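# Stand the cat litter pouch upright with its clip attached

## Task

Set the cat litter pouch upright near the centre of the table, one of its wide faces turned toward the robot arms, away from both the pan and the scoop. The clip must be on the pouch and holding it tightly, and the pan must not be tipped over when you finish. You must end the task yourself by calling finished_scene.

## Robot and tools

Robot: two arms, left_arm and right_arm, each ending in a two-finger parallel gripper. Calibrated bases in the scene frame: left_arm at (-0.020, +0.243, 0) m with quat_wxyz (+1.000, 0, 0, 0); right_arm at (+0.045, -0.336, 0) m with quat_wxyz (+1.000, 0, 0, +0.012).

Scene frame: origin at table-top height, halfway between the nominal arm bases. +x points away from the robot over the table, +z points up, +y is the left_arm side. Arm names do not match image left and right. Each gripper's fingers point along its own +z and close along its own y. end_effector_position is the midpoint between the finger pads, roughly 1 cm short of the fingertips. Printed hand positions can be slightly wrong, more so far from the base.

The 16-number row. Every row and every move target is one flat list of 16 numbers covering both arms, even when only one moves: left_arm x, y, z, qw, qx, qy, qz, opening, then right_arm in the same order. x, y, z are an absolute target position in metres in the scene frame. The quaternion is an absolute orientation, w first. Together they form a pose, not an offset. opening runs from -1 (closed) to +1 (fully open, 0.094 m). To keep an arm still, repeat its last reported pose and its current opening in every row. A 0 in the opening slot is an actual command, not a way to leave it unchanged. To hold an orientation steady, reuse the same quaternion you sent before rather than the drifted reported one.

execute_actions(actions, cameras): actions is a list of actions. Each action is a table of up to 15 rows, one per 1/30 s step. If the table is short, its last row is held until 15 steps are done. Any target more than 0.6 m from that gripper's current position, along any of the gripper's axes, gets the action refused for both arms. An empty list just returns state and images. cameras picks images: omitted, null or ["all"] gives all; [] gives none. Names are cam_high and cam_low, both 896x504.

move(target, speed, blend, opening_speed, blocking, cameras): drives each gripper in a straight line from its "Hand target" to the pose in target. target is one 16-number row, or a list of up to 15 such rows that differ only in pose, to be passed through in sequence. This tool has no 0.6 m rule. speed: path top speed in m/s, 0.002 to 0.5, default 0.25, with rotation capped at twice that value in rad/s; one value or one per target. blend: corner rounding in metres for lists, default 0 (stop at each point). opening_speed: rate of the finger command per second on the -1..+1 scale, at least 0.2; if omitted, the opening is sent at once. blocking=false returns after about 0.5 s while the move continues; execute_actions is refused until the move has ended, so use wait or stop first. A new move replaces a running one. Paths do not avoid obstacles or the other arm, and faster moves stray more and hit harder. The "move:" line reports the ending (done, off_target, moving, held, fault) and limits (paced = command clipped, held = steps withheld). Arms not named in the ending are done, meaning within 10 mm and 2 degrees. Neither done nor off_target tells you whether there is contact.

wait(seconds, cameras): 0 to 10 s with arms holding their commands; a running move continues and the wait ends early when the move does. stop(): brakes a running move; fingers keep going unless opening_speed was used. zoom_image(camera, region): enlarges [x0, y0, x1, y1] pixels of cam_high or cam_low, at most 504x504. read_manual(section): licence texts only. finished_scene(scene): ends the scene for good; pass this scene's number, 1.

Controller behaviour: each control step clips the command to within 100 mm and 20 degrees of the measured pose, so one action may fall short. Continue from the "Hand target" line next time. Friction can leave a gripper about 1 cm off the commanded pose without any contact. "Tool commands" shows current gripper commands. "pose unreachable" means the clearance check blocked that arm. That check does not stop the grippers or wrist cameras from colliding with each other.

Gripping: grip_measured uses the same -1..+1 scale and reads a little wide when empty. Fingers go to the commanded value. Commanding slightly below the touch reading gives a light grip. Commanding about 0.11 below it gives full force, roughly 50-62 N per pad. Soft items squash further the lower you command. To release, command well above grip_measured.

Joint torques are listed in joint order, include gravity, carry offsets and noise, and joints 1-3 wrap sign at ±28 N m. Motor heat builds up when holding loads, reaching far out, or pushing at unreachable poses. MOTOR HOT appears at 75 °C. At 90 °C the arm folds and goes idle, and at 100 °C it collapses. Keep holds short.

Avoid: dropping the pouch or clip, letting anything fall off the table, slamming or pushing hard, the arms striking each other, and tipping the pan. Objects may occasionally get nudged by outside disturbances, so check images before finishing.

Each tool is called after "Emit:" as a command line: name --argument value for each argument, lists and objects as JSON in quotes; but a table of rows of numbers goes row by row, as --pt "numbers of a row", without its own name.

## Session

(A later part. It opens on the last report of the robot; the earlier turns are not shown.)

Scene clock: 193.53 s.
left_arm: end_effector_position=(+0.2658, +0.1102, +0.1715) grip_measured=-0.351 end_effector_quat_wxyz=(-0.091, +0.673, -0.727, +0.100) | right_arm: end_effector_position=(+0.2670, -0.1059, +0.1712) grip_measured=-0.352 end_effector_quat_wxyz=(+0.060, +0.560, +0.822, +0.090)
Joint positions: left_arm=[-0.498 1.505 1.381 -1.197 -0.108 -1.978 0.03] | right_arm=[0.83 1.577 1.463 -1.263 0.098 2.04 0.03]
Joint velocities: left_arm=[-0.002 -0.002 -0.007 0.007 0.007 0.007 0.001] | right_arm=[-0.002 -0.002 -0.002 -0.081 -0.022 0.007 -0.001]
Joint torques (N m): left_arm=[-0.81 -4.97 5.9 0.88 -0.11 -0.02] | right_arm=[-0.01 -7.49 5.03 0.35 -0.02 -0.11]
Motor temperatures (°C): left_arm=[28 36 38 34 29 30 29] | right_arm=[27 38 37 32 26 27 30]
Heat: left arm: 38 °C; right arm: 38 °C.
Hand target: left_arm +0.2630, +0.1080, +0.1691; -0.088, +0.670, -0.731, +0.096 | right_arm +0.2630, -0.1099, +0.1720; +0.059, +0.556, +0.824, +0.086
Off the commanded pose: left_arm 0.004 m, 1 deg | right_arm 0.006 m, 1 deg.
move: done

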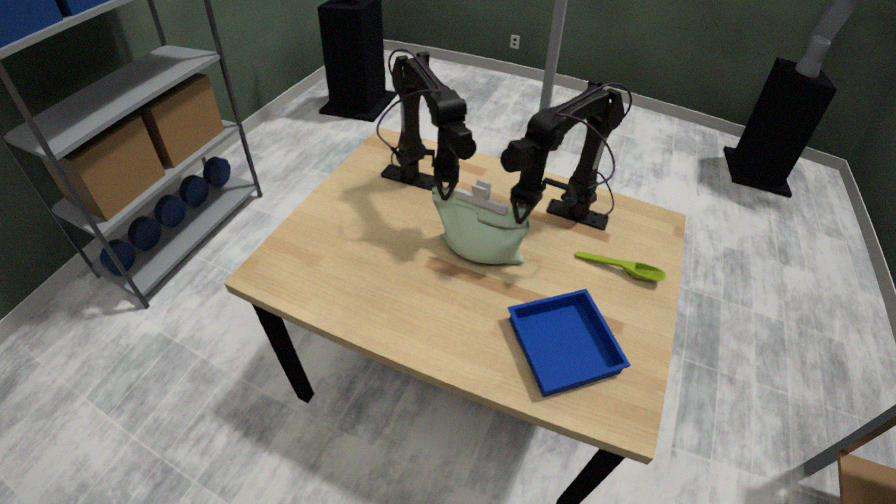

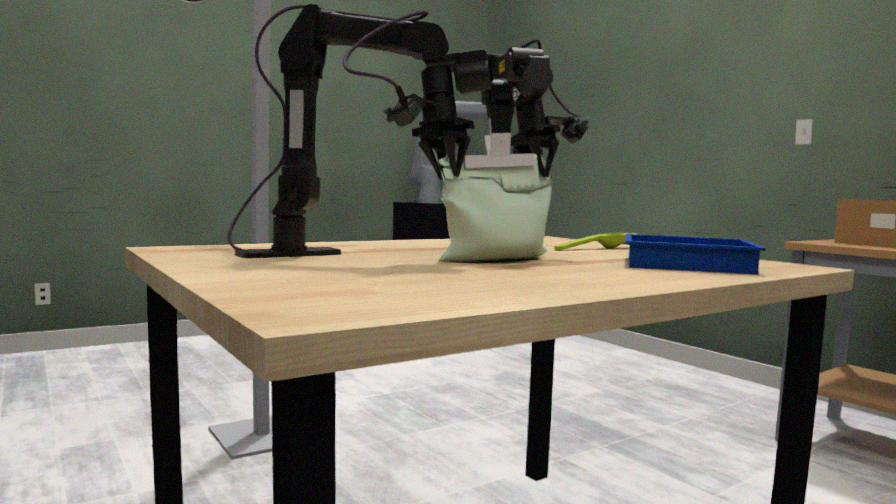

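Emit:
wait --seconds 1.0

Emit:
zoom_image --camera "cam_low" --region '[400, 110, 600, 280]'

Emit:
zoom_image --camera "cam_high" --region '[400, 150, 560, 280]'

Scene clock: 194.70 s.
left_arm: end_effector_position=(+0.2658, +0.1102, +0.1715) grip_measured=-0.351 end_effector_quat_wxyz=(-0.091, +0.673, -0.727, +0.100) | right_arm: end_effector_position=(+0.2670, -0.1059, +0.1712) grip_measured=-0.352 end_effector_quat_wxyz=(+0.060, +0.560, +0.822, +0.090)
Joint positions: left_arm=[-0.498 1.505 1.381 -1.197 -0.108 -1.978 0.03] | right_arm=[0.83 1.577 1.463 -1.263 0.098 2.04 0.03]
Joint velocities: left_arm=[0.002 -0.037 -0.012 0.037 -0.007 0.066 0] | right_arm=[-0.012 -0.007 0.007 -0.037 0.022 0.037 0]
Joint torques (N m): left_arm=[-0.8 -5.11 6.09 0.85 -0.04 0] | right_arm=[-0.2 -7.47 5.5 0.41 -0.06 -0.13]
Motor temperatures (°C): left_arm=[28 35 38 34 29 30 29] | right_arm=[27 38 37 32 26 27 30]
Heat: left arm: 38 °C; right arm: 38 °C.
Hand target: left_arm +0.2630, +0.1080, +0.1691; -0.088, +0.670, -0.731, +0.096 | right_arm +0.2630, -0.1099, +0.1720; +0.059, +0.556, +0.824, +0.086
Tool commands: left_gripper/opening=-0.35 right_gripper/opening=-0.35
Off the commanded pose: left_arm 0.004 m, 1 deg | right_arm 0.006 m, 1 deg.
wait: 1.00 s; at rest from the start

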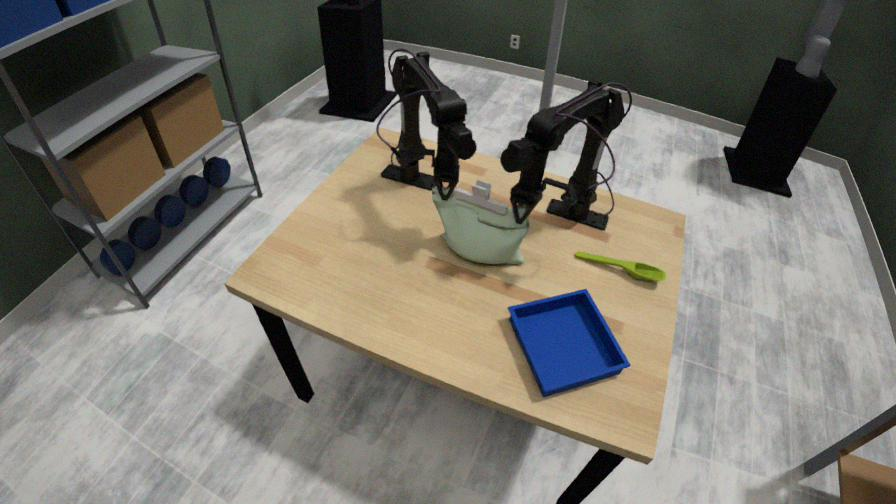

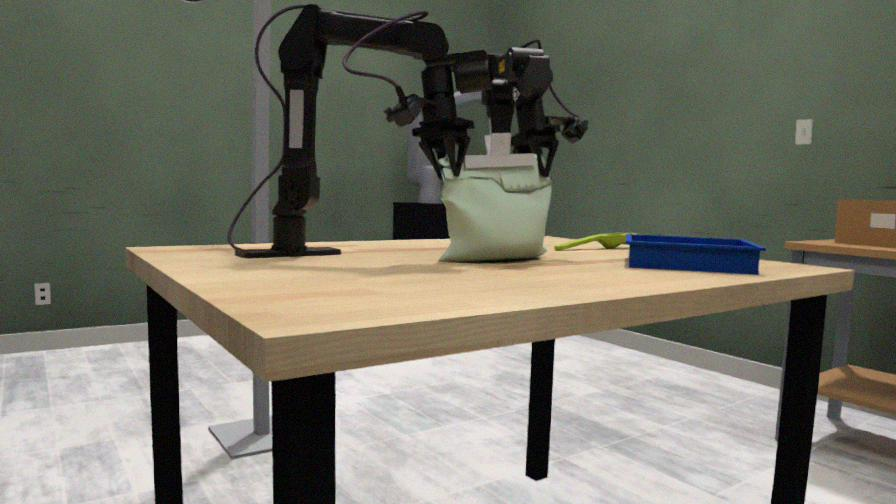

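Scaled by 2.520.

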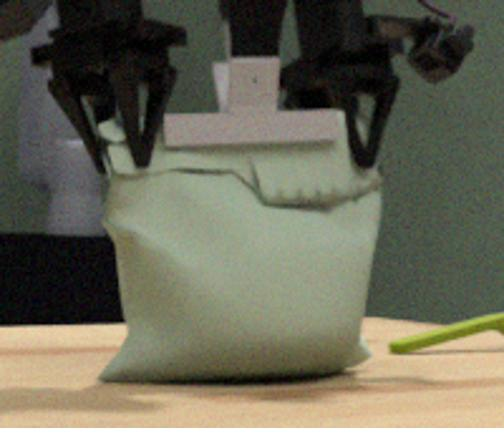

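Scaled by 3.150.

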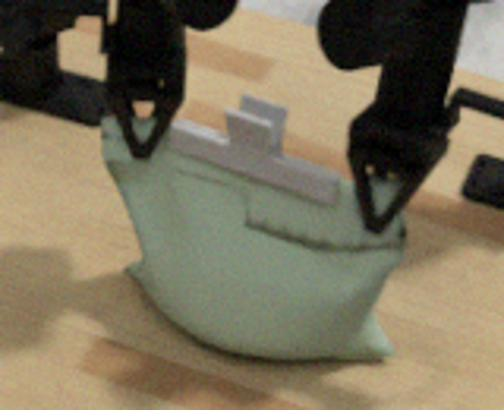

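Emit:
move --target '[0.263, 0.110, 0.170, 0.08818, -0.66981, 0.73097, -0.09623, 0.0, 0.263, -0.110, 0.172, 0.05845, 0.55613, 0.82450, 0.08665, 0.0]' --speed 0.02 --opening_speed 0.4

Emit:
zoom_image --camera "cam_low" --region '[400, 110, 600, 280]'

Emit:
zoom_image --camera "cam_high" --region '[400, 150, 560, 280]'

Scene clock: 196.57 s.
left_arm: end_effector_position=(+0.2660, +0.1106, +0.1715) grip_measured=-0.001 end_effector_quat_wxyz=(-0.092, +0.673, -0.727, +0.100) | right_arm: end_effector_position=(+0.2670, -0.1058, +0.1712) grip_measured=-0.002 end_effector_quat_wxyz=(+0.060, +0.560, +0.822, +0.090)
Joint positions: left_arm=[-0.498 1.505 1.381 -1.197 -0.111 -1.978 0.047] | right_arm=[0.83 1.577 1.463 -1.263 0.097 2.04 0.047]
Joint velocities: left_arm=[0.012 -0.007 0.007 -0.066 0.022 -0.022 0] | right_arm=[0.007 -0.017 -0.002 0.066 0.051 -0.095 0]
Joint torques (N m): left_arm=[-0.16 -5.46 6.26 0.82 0.04 0.07] | right_arm=[-0.21 -7.32 5.11 0.38 -0.03 -0.15]
Motor temperatures (°C): left_arm=[28 35 38 34 29 30 29] | right_arm=[27 39 36 32 26 27 30]
Heat: left arm: 38 °C; right arm: 39 °C.
Hand target: left_arm +0.2630, +0.1101, +0.1701; -0.088, +0.670, -0.731, +0.096 | right_arm +0.2630, -0.1099, +0.1720; +0.058, +0.556, +0.825, +0.087
Off the commanded pose: left_arm 0.003 m, 1 deg | right_arm 0.006 m, 1 deg.
move: done

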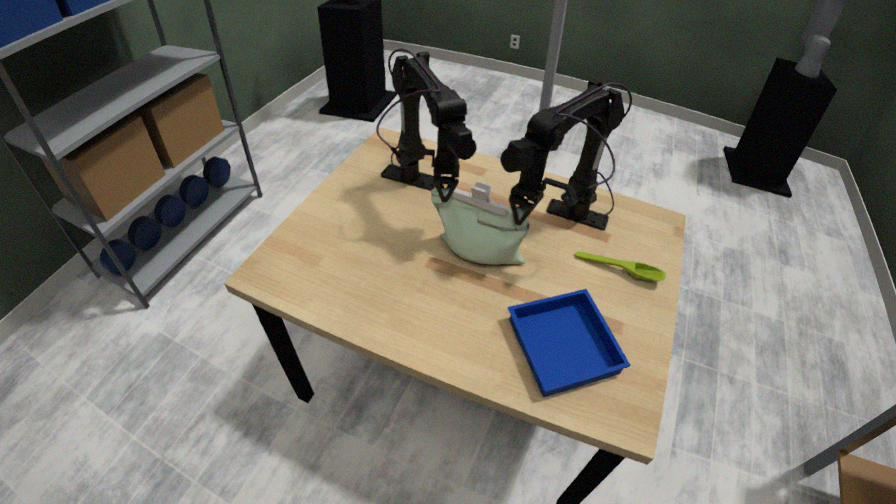

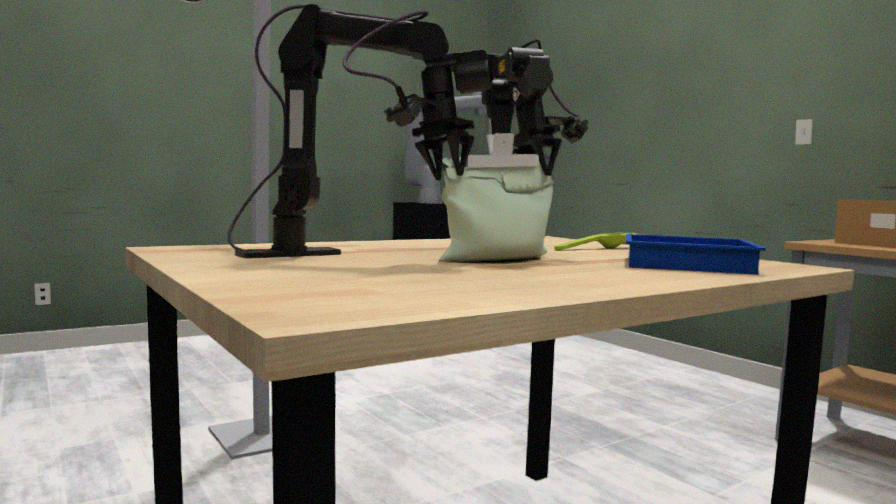

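Scaled by 2.520.

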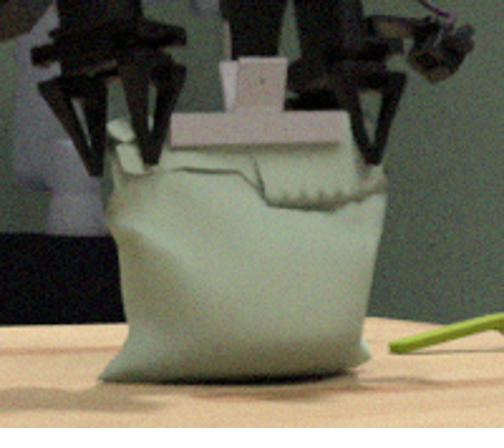

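Scaled by 3.150.

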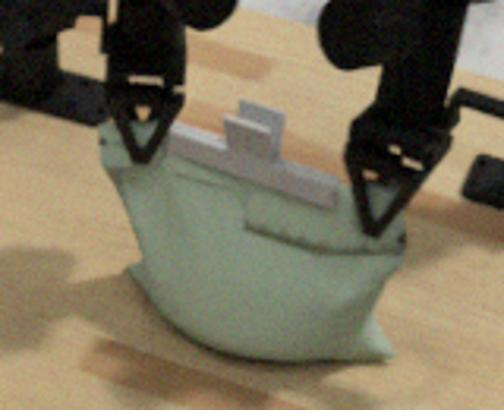

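Emit:
move --target '[0.250, 0.110, 0.170, 0.08818, -0.66981, 0.73097, -0.09623, -0.2, 0.250, -0.110, 0.172, 0.05845, 0.55613, 0.82450, 0.08665, -0.2]' --speed 0.03 --opening_speed 0.4

Emit:
zoom_image --camera "cam_low" --region '[400, 110, 600, 280]'

Emit:
zoom_image --camera "cam_high" --region '[400, 150, 560, 280]'

Scene clock: 198.60 s.
left_arm: end_effector_position=(+0.2582, +0.1110, +0.1705) grip_measured=-0.199 end_effector_quat_wxyz=(-0.092, +0.675, -0.725, +0.100) | right_arm: end_effector_position=(+0.2577, -0.1046, +0.1717) grip_measured=-0.198 end_effector_quat_wxyz=(+0.058, +0.559, +0.822, +0.092)
Joint positions: left_arm=[-0.511 1.479 1.353 -1.197 -0.114 -1.996 0.038] | right_arm=[0.855 1.554 1.441 -1.262 0.097 2.064 0.038]
Joint velocities: left_arm=[0.002 -0.012 0.017 -0.037 -0.037 -0.037 0] | right_arm=[-0.012 0.002 0.002 -0.081 0.022 -0.007 0]
Joint torques (N m): left_arm=[-1.06 -6.28 5.6 0.75 -0.07 0.01] | right_arm=[1.02 -7.65 4.71 0.36 -0.01 0.01]
Motor temperatures (°C): left_arm=[28 35 38 34 29 30 29] | right_arm=[27 39 36 32 26 27 29]
Heat: left arm: 38 °C; right arm: 39 °C.
Hand target: left_arm +0.2501, +0.1104, +0.1701; -0.088, +0.670, -0.731, +0.096 | right_arm +0.2500, -0.1097, +0.1719; +0.058, +0.556, +0.824, +0.086
Off the commanded pose: left_arm 0.008 m, 1 deg | right_arm 0.009 m, 1 deg.
move: done

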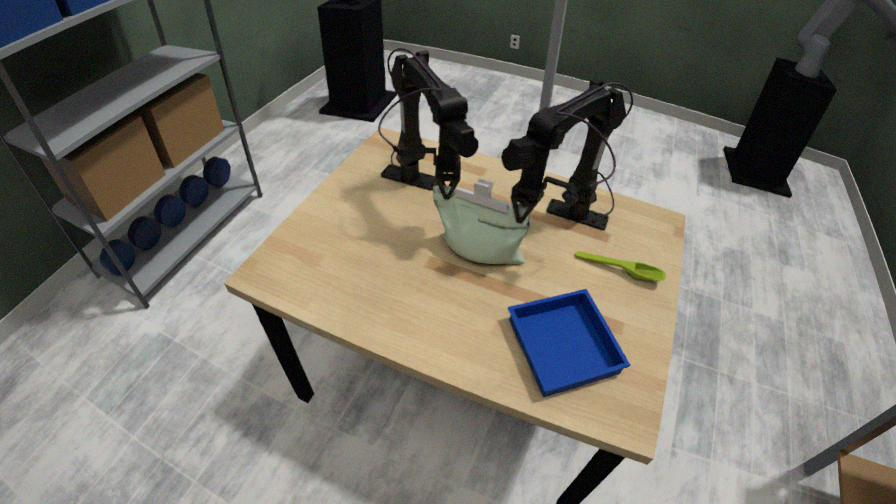

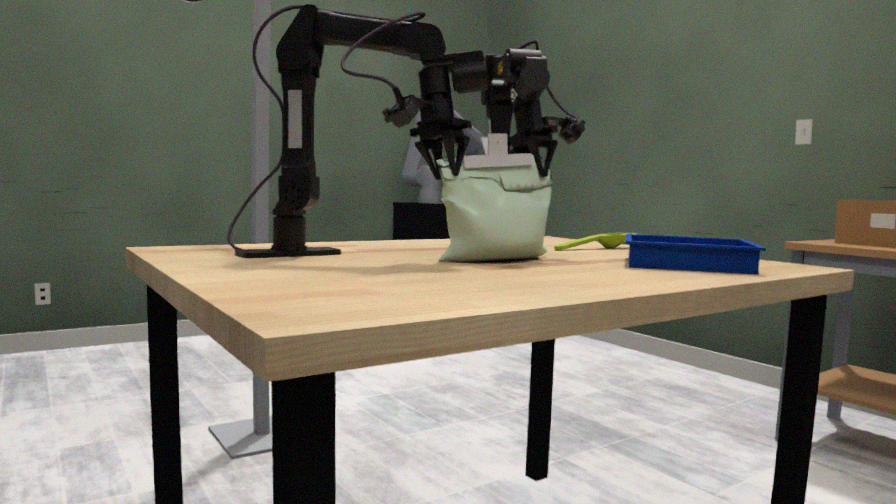

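Scaled by 2.520.

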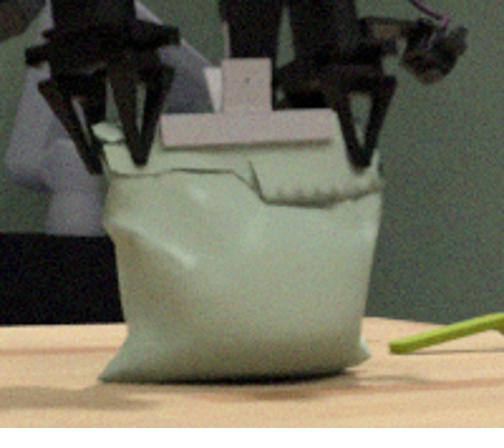

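Scaled by 3.150.

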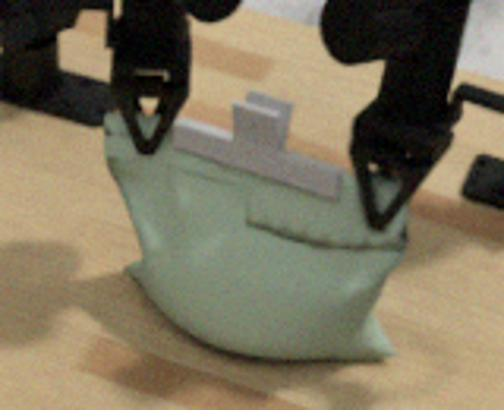

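Emit:
move --target '[0.239, 0.110, 0.170, 0.08818, -0.66981, 0.73097, -0.09623, -0.2, 0.239, -0.110, 0.172, 0.05845, 0.55613, 0.82450, 0.08665, -0.2]' --speed 0.03

Emit:
zoom_image --camera "cam_low" --region '[400, 110, 600, 280]'

Emit:
zoom_image --camera "cam_high" --region '[400, 150, 560, 280]'

Scene clock: 199.60 s.
left_arm: end_effector_position=(+0.2476, +0.1110, +0.1707) grip_measured=-0.199 end_effector_quat_wxyz=(-0.093, +0.675, -0.725, +0.100) | right_arm: end_effector_position=(+0.2469, -0.1031, +0.1719) grip_measured=-0.198 end_effector_quat_wxyz=(+0.055, +0.559, +0.822, +0.095)
Joint positions: left_arm=[-0.533 1.444 1.323 -1.204 -0.122 -2.017 0.038] | right_arm=[0.885 1.53 1.418 -1.262 0.098 2.094 0.038]
Joint velocities: left_arm=[-0.007 -0.022 -0.007 0.007 -0.051 -0.095 0] | right_arm=[0.007 -0.002 0.002 0.022 -0.022 0.007 0.001]
Joint torques (N m): left_arm=[-1.06 -5.94 5.59 0.76 -0.03 -0.02] | right_arm=[0.99 -7.36 4.79 0.32 0.14 0]
Motor temperatures (°C): left_arm=[28 35 38 34 29 30 29] | right_arm=[27 39 36 32 26 27 29]
Heat: left arm: 38 °C; right arm: 39 °C.
Hand target: left_arm +0.2391, +0.1104, +0.1702; -0.089, +0.670, -0.731, +0.096 | right_arm +0.2390, -0.1096, +0.1718; +0.058, +0.556, +0.825, +0.086
Off the commanded pose: left_arm 0.009 m, 1 deg | right_arm 0.011 m, 1 deg.
joint sent to its limit (right arm) — joint 6 (wrist roll), upper limit. The joint targets still meet the commanded pose.
move: off_target (right_arm)

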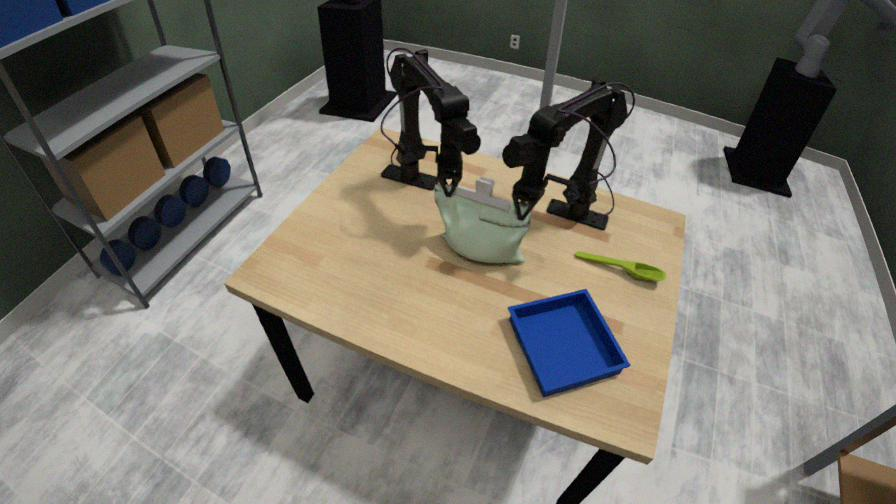

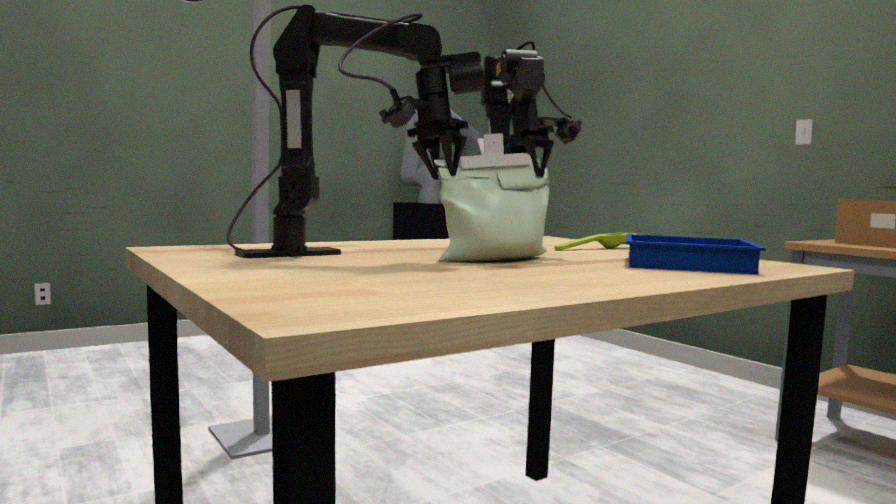

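Scaled by 2.520.

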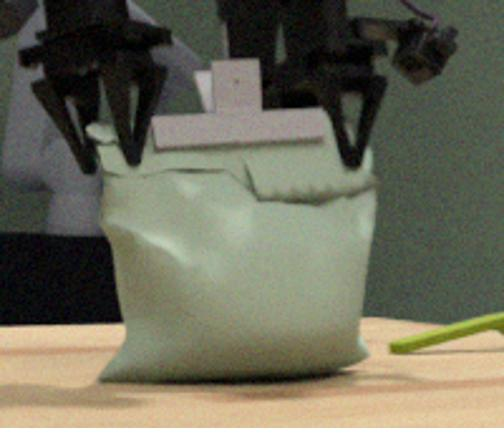

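Scaled by 3.150.

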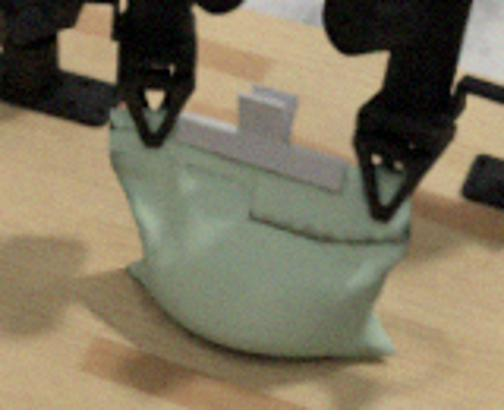

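Emit:
move --target '[0.229, 0.110, 0.170, 0.08818, -0.66981, 0.73097, -0.09623, -0.2, 0.229, -0.110, 0.172, 0.05068, 0.48216, 0.86983, 0.09143, -0.2]' --speed 0.03

Emit:
zoom_image --camera "cam_low" --region '[400, 110, 600, 280]'

Emit:
zoom_image --camera "cam_high" --region '[400, 150, 560, 280]'

Scene clock: 203.40 s.
left_arm: end_effector_position=(+0.2376, +0.1101, +0.1710) grip_measured=-0.199 end_effector_quat_wxyz=(-0.093, +0.675, -0.725, +0.101) | right_arm: end_effector_position=(+0.2384, -0.1058, +0.1722) grip_measured=-0.198 end_effector_quat_wxyz=(+0.056, +0.493, +0.863, +0.096)
Joint positions: left_arm=[-0.555 1.413 1.297 -1.21 -0.125 -2.039 0.038] | right_arm=[0.894 1.493 1.384 -1.255 0.084 1.946 0.038]
Joint velocities: left_arm=[-0.022 0.017 -0.027 -0.037 -0.007 -0.022 0.001] | right_arm=[-0.002 -0.012 -0.017 -0.022 0.022 -0.007 0]
Joint torques (N m): left_arm=[-0.91 -5.87 5.33 0.72 -0.06 0.03] | right_arm=[0.96 -7.12 4.72 0.42 -0.11 -0.15]
Motor temperatures (°C): left_arm=[28 35 38 34 29 30 29] | right_arm=[27 39 36 32 26 27 29]
Heat: left arm: 38 °C; right arm: 39 °C.
Hand target: left_arm +0.2292, +0.1105, +0.1701; -0.089, +0.670, -0.731, +0.096 | right_arm +0.2291, -0.1098, +0.1720; +0.050, +0.482, +0.870, +0.091
Off the commanded pose: left_arm 0.009 m, 1 deg | right_arm 0.010 m, 2 deg.
move: done

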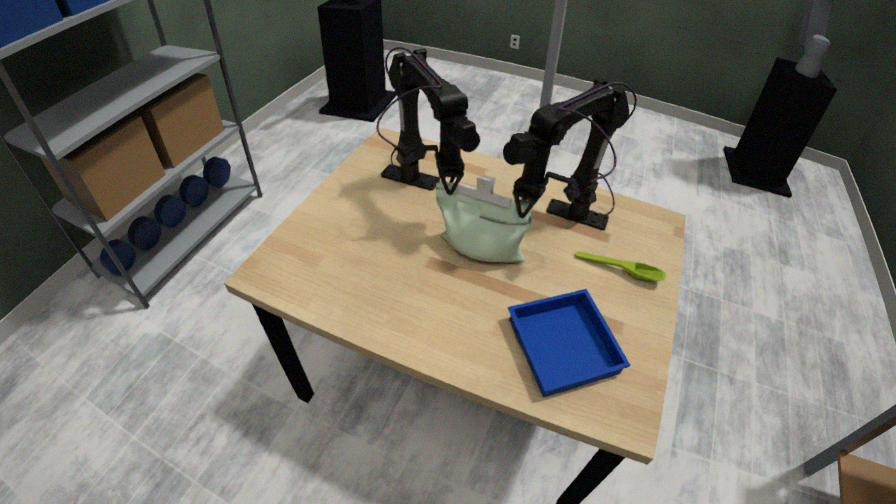

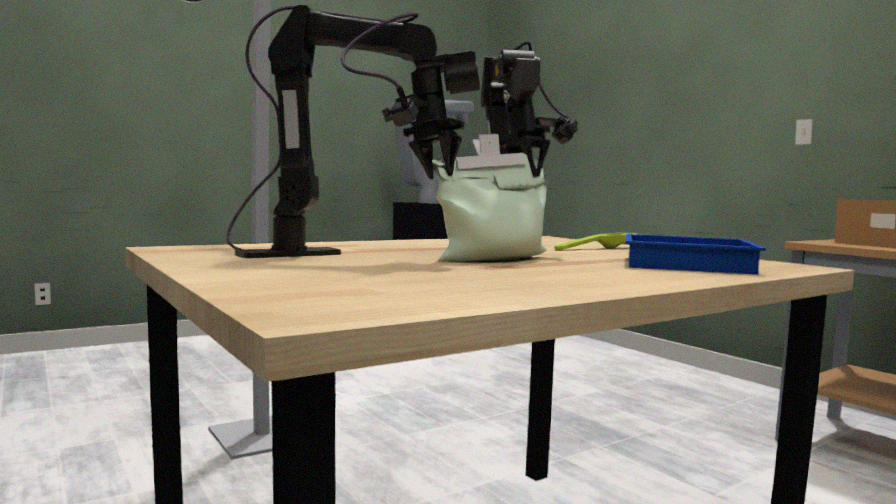

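Scaled by 2.520.

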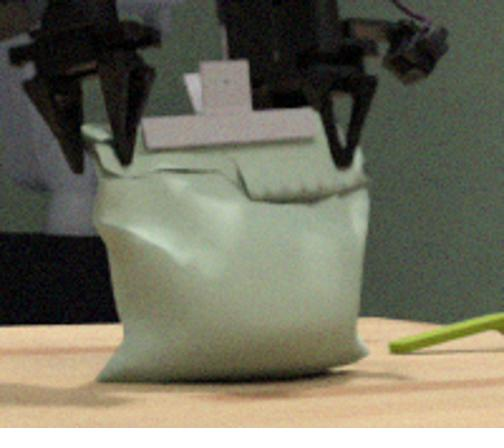

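Scaled by 3.150.

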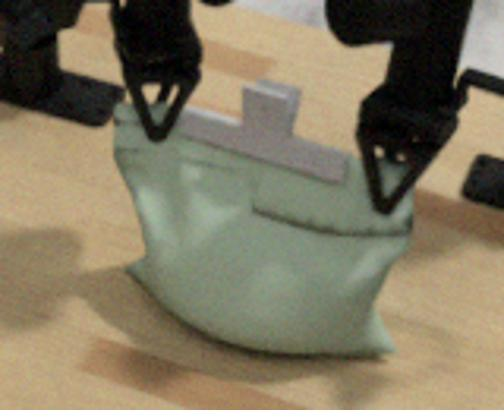

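Emit:
move --target '[0.229, 0.110, 0.170, 0.08818, -0.66981, 0.73097, -0.09623, 0.1, 0.229, -0.110, 0.172, 0.05068, 0.48216, 0.86983, 0.09143, 0.1]' --speed 0.03 --opening_speed 0.4

Emit:
zoom_image --camera "cam_low" --region '[400, 110, 600, 280]'

Emit:
zoom_image --camera "cam_high" --region '[400, 150, 560, 280]'

Scene clock: 204.63 s.
left_arm: end_effector_position=(+0.2363, +0.1118, +0.1706) grip_measured=+0.099 end_effector_quat_wxyz=(-0.093, +0.676, -0.725, +0.096) | right_arm: end_effector_position=(+0.2378, -0.1067, +0.1729) grip_measured=+0.098 end_effector_quat_wxyz=(+0.056, +0.492, +0.863, +0.096)
Joint positions: left_arm=[-0.555 1.413 1.297 -1.218 -0.129 -2.041 0.052] | right_arm=[0.894 1.49 1.384 -1.259 0.084 1.945 0.052]
Joint velocities: left_arm=[0.017 -0.017 -0.002 -0.007 -0.007 0.037 0] | right_arm=[0.007 0.002 -0.022 0.037 0.022 -0.051 0]
Joint torques (N m): left_arm=[-1.01 -5.79 5.41 0.81 -0.01 0.06] | right_arm=[1.11 -7.12 4.75 0.41 -0.1 -0.13]
Motor temperatures (°C): left_arm=[28 35 38 33 29 30 29] | right_arm=[27 39 36 32 26 27 29]
Heat: left arm: 38 °C; right arm: 39 °C.
Hand target: left_arm +0.2291, +0.1102, +0.1701; -0.088, +0.670, -0.731, +0.096 | right_arm +0.2291, -0.1099, +0.1720; +0.051, +0.482, +0.870, +0.091
Off the commanded pose: left_arm 0.008 m, 1 deg | right_arm 0.009 m, 2 deg.
move: done

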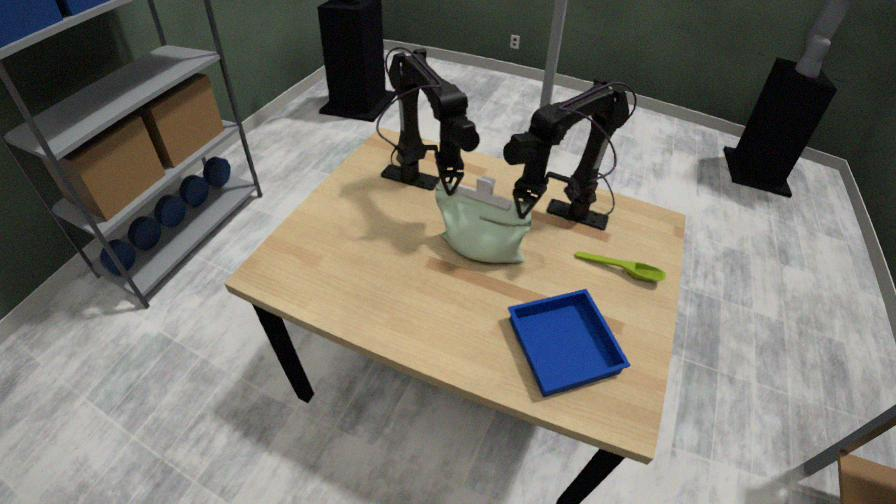

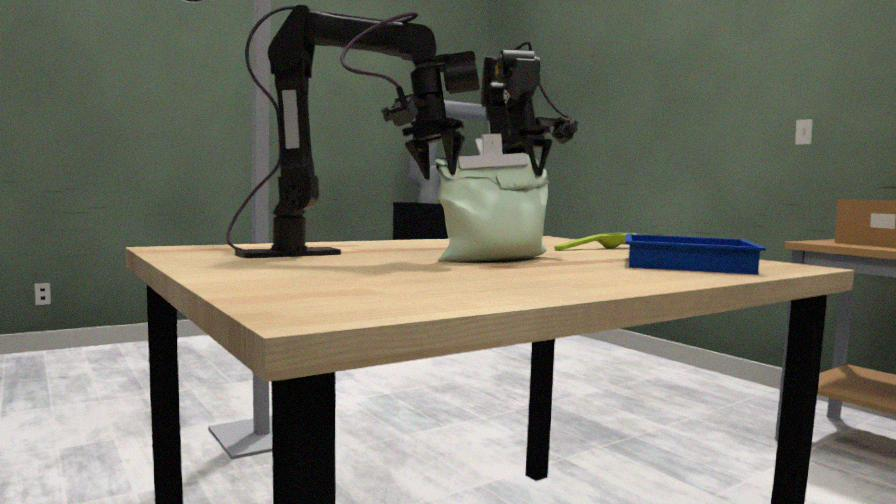

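Scaled by 2.520.

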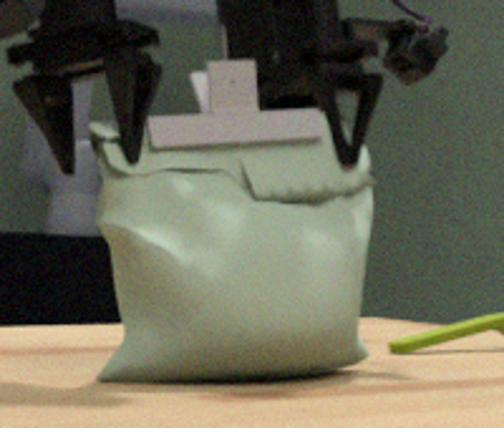

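Scaled by 3.150.

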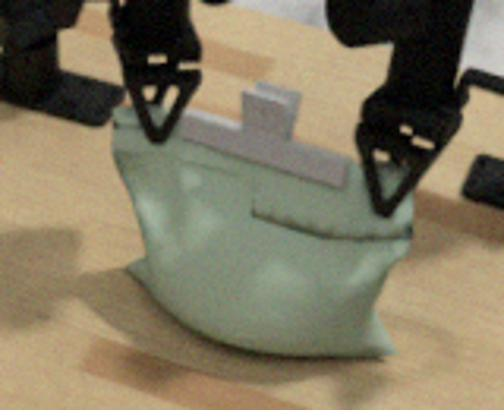

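Emit:
move --target '[0.262, 0.110, 0.170, 0.08818, -0.66981, 0.73097, -0.09623, 0.1, 0.262, -0.110, 0.172, 0.05845, 0.55613, 0.82450, 0.08665, 0.1]' --speed 0.04

Emit:
zoom_image --camera "cam_low" --region '[400, 110, 600, 280]'

Emit:
zoom_image --camera "cam_high" --region '[400, 150, 560, 280]'

Scene clock: 208.40 s.
left_arm: end_effector_position=(+0.2565, +0.1146, +0.1666) grip_measured=+0.099 end_effector_quat_wxyz=(-0.091, +0.674, -0.728, +0.088) | right_arm: end_effector_position=(+0.2572, -0.1093, +0.1683) grip_measured=+0.098 end_effector_quat_wxyz=(+0.053, +0.551, +0.828, +0.089)
Joint positions: left_arm=[-0.505 1.486 1.349 -1.208 -0.117 -1.986 0.052] | right_arm=[0.838 1.543 1.419 -1.256 0.083 2.028 0.052]
Joint velocities: left_arm=[-0.012 -0.002 0.017 0.007 -0.051 0.037 0] | right_arm=[-0.007 -0.007 -0.002 -0.066 0.037 0.037 0]
Joint torques (N m): left_arm=[0.28 -3.92 8.44 0.96 0.09 0.14] | right_arm=[-0.83 -4.88 8.18 0.33 0.17 0]
Motor temperatures (°C): left_arm=[28 34 38 33 28 30 29] | right_arm=[27 39 36 32 26 27 29]
Heat: left arm: 38 °C; right arm: 39 °C.
Hand target: left_arm +0.2619, +0.1096, +0.1698; -0.088, +0.670, -0.731, +0.097 | right_arm +0.2623, -0.1104, +0.1718; +0.059, +0.556, +0.824, +0.087
Off the commanded pose: left_arm 0.008 m, 1 deg | right_arm 0.006 m, 1 deg.
move: done

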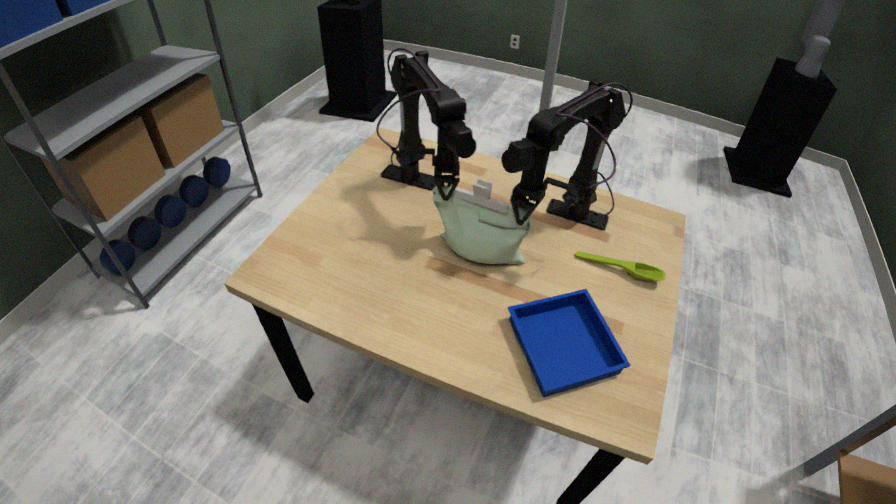

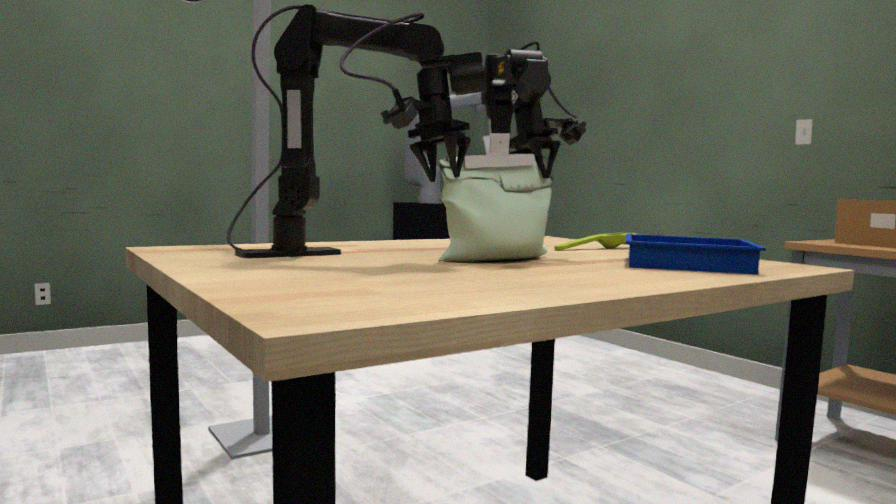

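Scaled by 2.520.

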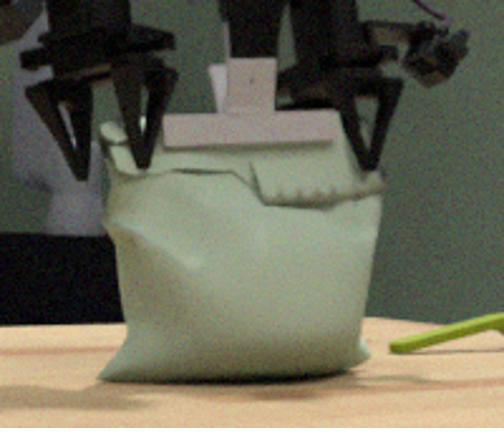

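Scaled by 3.150.

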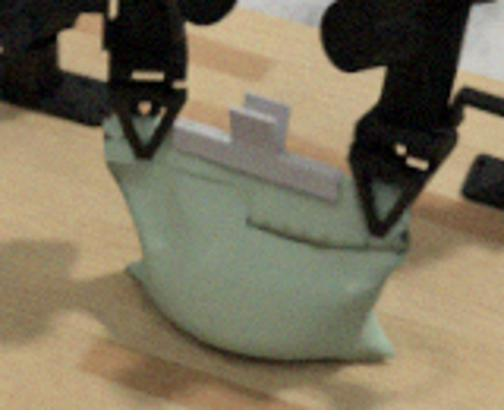

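Emit:
move --target '[0.274, 0.110, 0.173, 0.08818, -0.66981, 0.73097, -0.09623, 0.1, 0.274, -0.110, 0.175, 0.05845, 0.55613, 0.82450, 0.08665, 0.1]' --speed 0.03

Emit:
zoom_image --camera "cam_low" --region '[400, 110, 600, 280]'

Emit:
zoom_image --camera "cam_high" --region '[400, 150, 560, 280]'

Scene clock: 209.47 s.
left_arm: end_effector_position=(+0.2685, +0.1103, +0.1689) grip_measured=+0.099 end_effector_quat_wxyz=(-0.085, +0.670, -0.731, +0.093) | right_arm: end_effector_position=(+0.2714, -0.1081, +0.1718) grip_measured=+0.098 end_effector_quat_wxyz=(+0.056, +0.557, +0.824, +0.094)
Joint positions: left_arm=[-0.488 1.529 1.398 -1.207 -0.098 -1.961 0.052] | right_arm=[0.807 1.575 1.462 -1.256 0.083 2.011 0.052]
Joint velocities: left_arm=[0.002 -0.002 0.017 -0.007 -0.022 -0.007 0.001] | right_arm=[0.002 -0.007 0.007 -0.051 -0.037 -0.007 -0.001]
Joint torques (N m): left_arm=[0.5 -4.57 8.7 0.86 -0.16 0.07] | right_arm=[-0.8 -5.2 8.36 0.26 0.11 -0.11]
Motor temperatures (°C): left_arm=[28 34 38 33 28 30 29] | right_arm=[27 38 36 31 26 27 29]
Heat: left arm: 38 °C; right arm: 38 °C.
Hand target: left_arm +0.2740, +0.1098, +0.1728; -0.088, +0.670, -0.731, +0.097 | right_arm +0.2741, -0.1103, +0.1748; +0.059, +0.556, +0.824, +0.087
Off the commanded pose: left_arm 0.007 m, 1 deg | right_arm 0.005 m, 1 deg.
move: done

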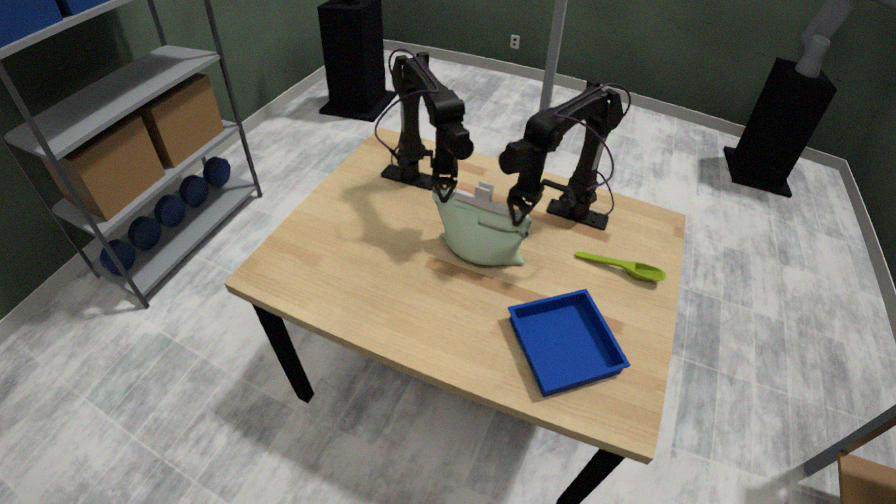

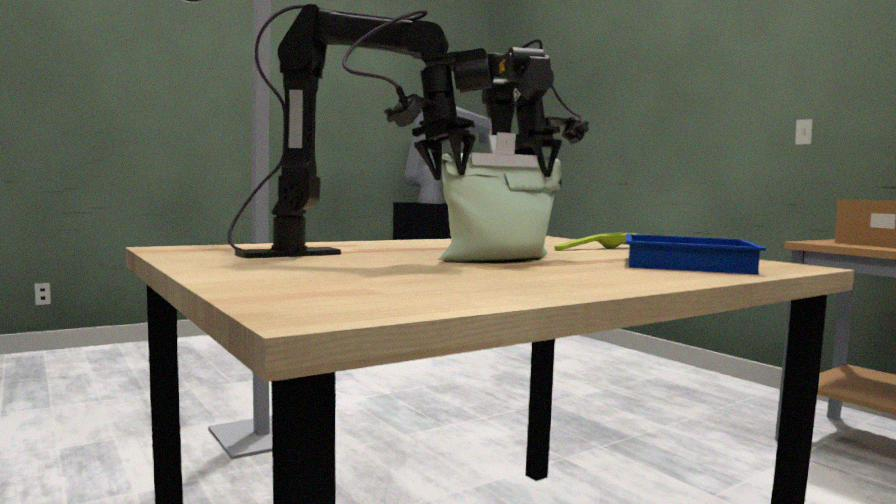

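Scaled by 2.520.

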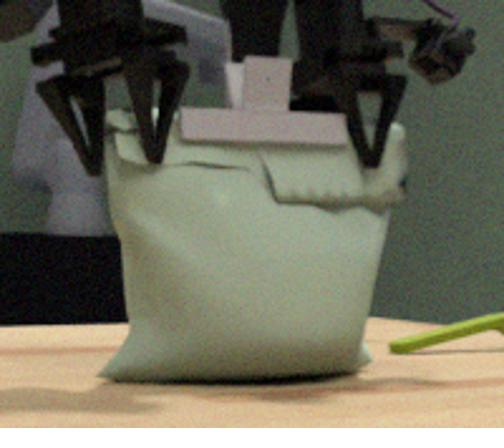

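Scaled by 3.150.

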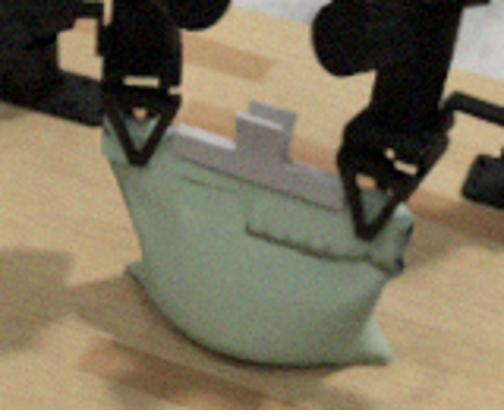

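Emit:
wait --seconds 1.0

Emit:
zoom_image --camera "cam_low" --region '[400, 110, 600, 280]'

Emit:
zoom_image --camera "cam_high" --region '[400, 150, 560, 280]'

Scene clock: 210.97 s.
left_arm: end_effector_position=(+0.2685, +0.1102, +0.1689) grip_measured=+0.099 end_effector_quat_wxyz=(+0.085, -0.670, +0.731, -0.093) | right_arm: end_effector_position=(+0.2714, -0.1081, +0.1718) grip_measured=+0.098 end_effector_quat_wxyz=(+0.056, +0.556, +0.824, +0.094)
Joint positions: left_arm=[-0.488 1.529 1.398 -1.207 -0.097 -1.96 0.052] | right_arm=[0.807 1.575 1.462 -1.256 0.083 2.01 0.052]
Joint velocities: left_arm=[-0.022 -0.017 0.007 0.007 0.007 -0.007 -0.001] | right_arm=[-0.017 -0.012 -0.017 -0.022 0.066 -0.022 0.001]
Joint torques (N m): left_arm=[0.42 -4.56 8.43 0.86 -0.1 0.1] | right_arm=[-0.94 -5.3 8.27 0.27 0.1 -0.1]
Motor temperatures (°C): left_arm=[28 34 39 33 28 30 29] | right_arm=[27 38 36 31 26 27 29]
Heat: left arm: 39 °C; right arm: 38 °C.
Hand target: left_arm +0.2740, +0.1098, +0.1728; +0.088, -0.670, +0.731, -0.097 | right_arm +0.2741, -0.1103, +0.1748; +0.059, +0.556, +0.824, +0.087
Tool commands: left_gripper/opening=+0.1 right_gripper/opening=+0.1
Off the commanded pose: left_arm 0.007 m, 1 deg | right_arm 0.005 m, 1 deg.
wait: 1.00 s; at rest from the start

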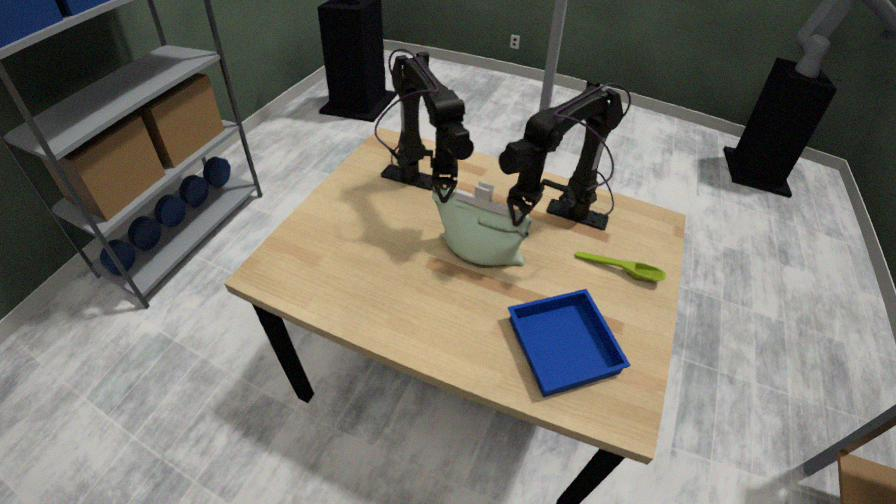

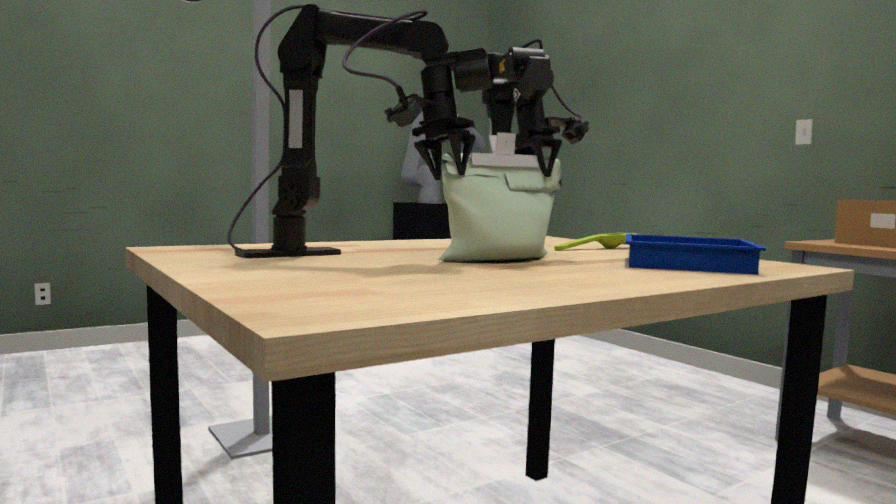

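Scaled by 2.520.

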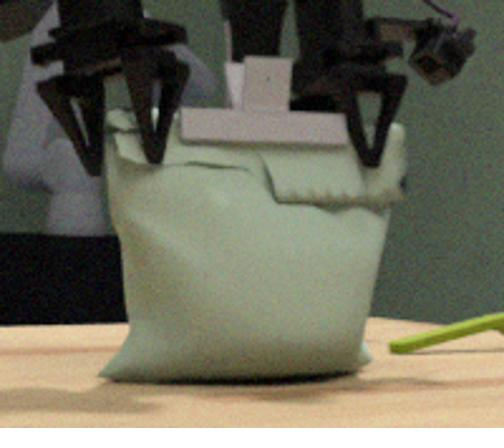

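Scaled by 3.150.

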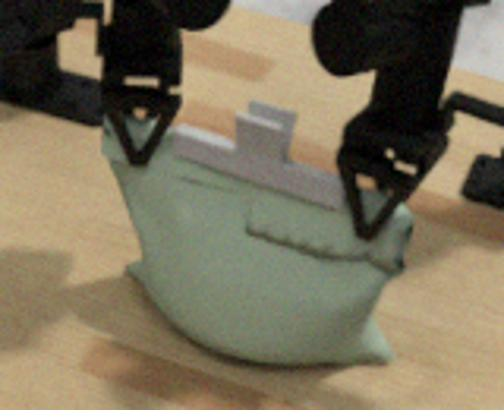

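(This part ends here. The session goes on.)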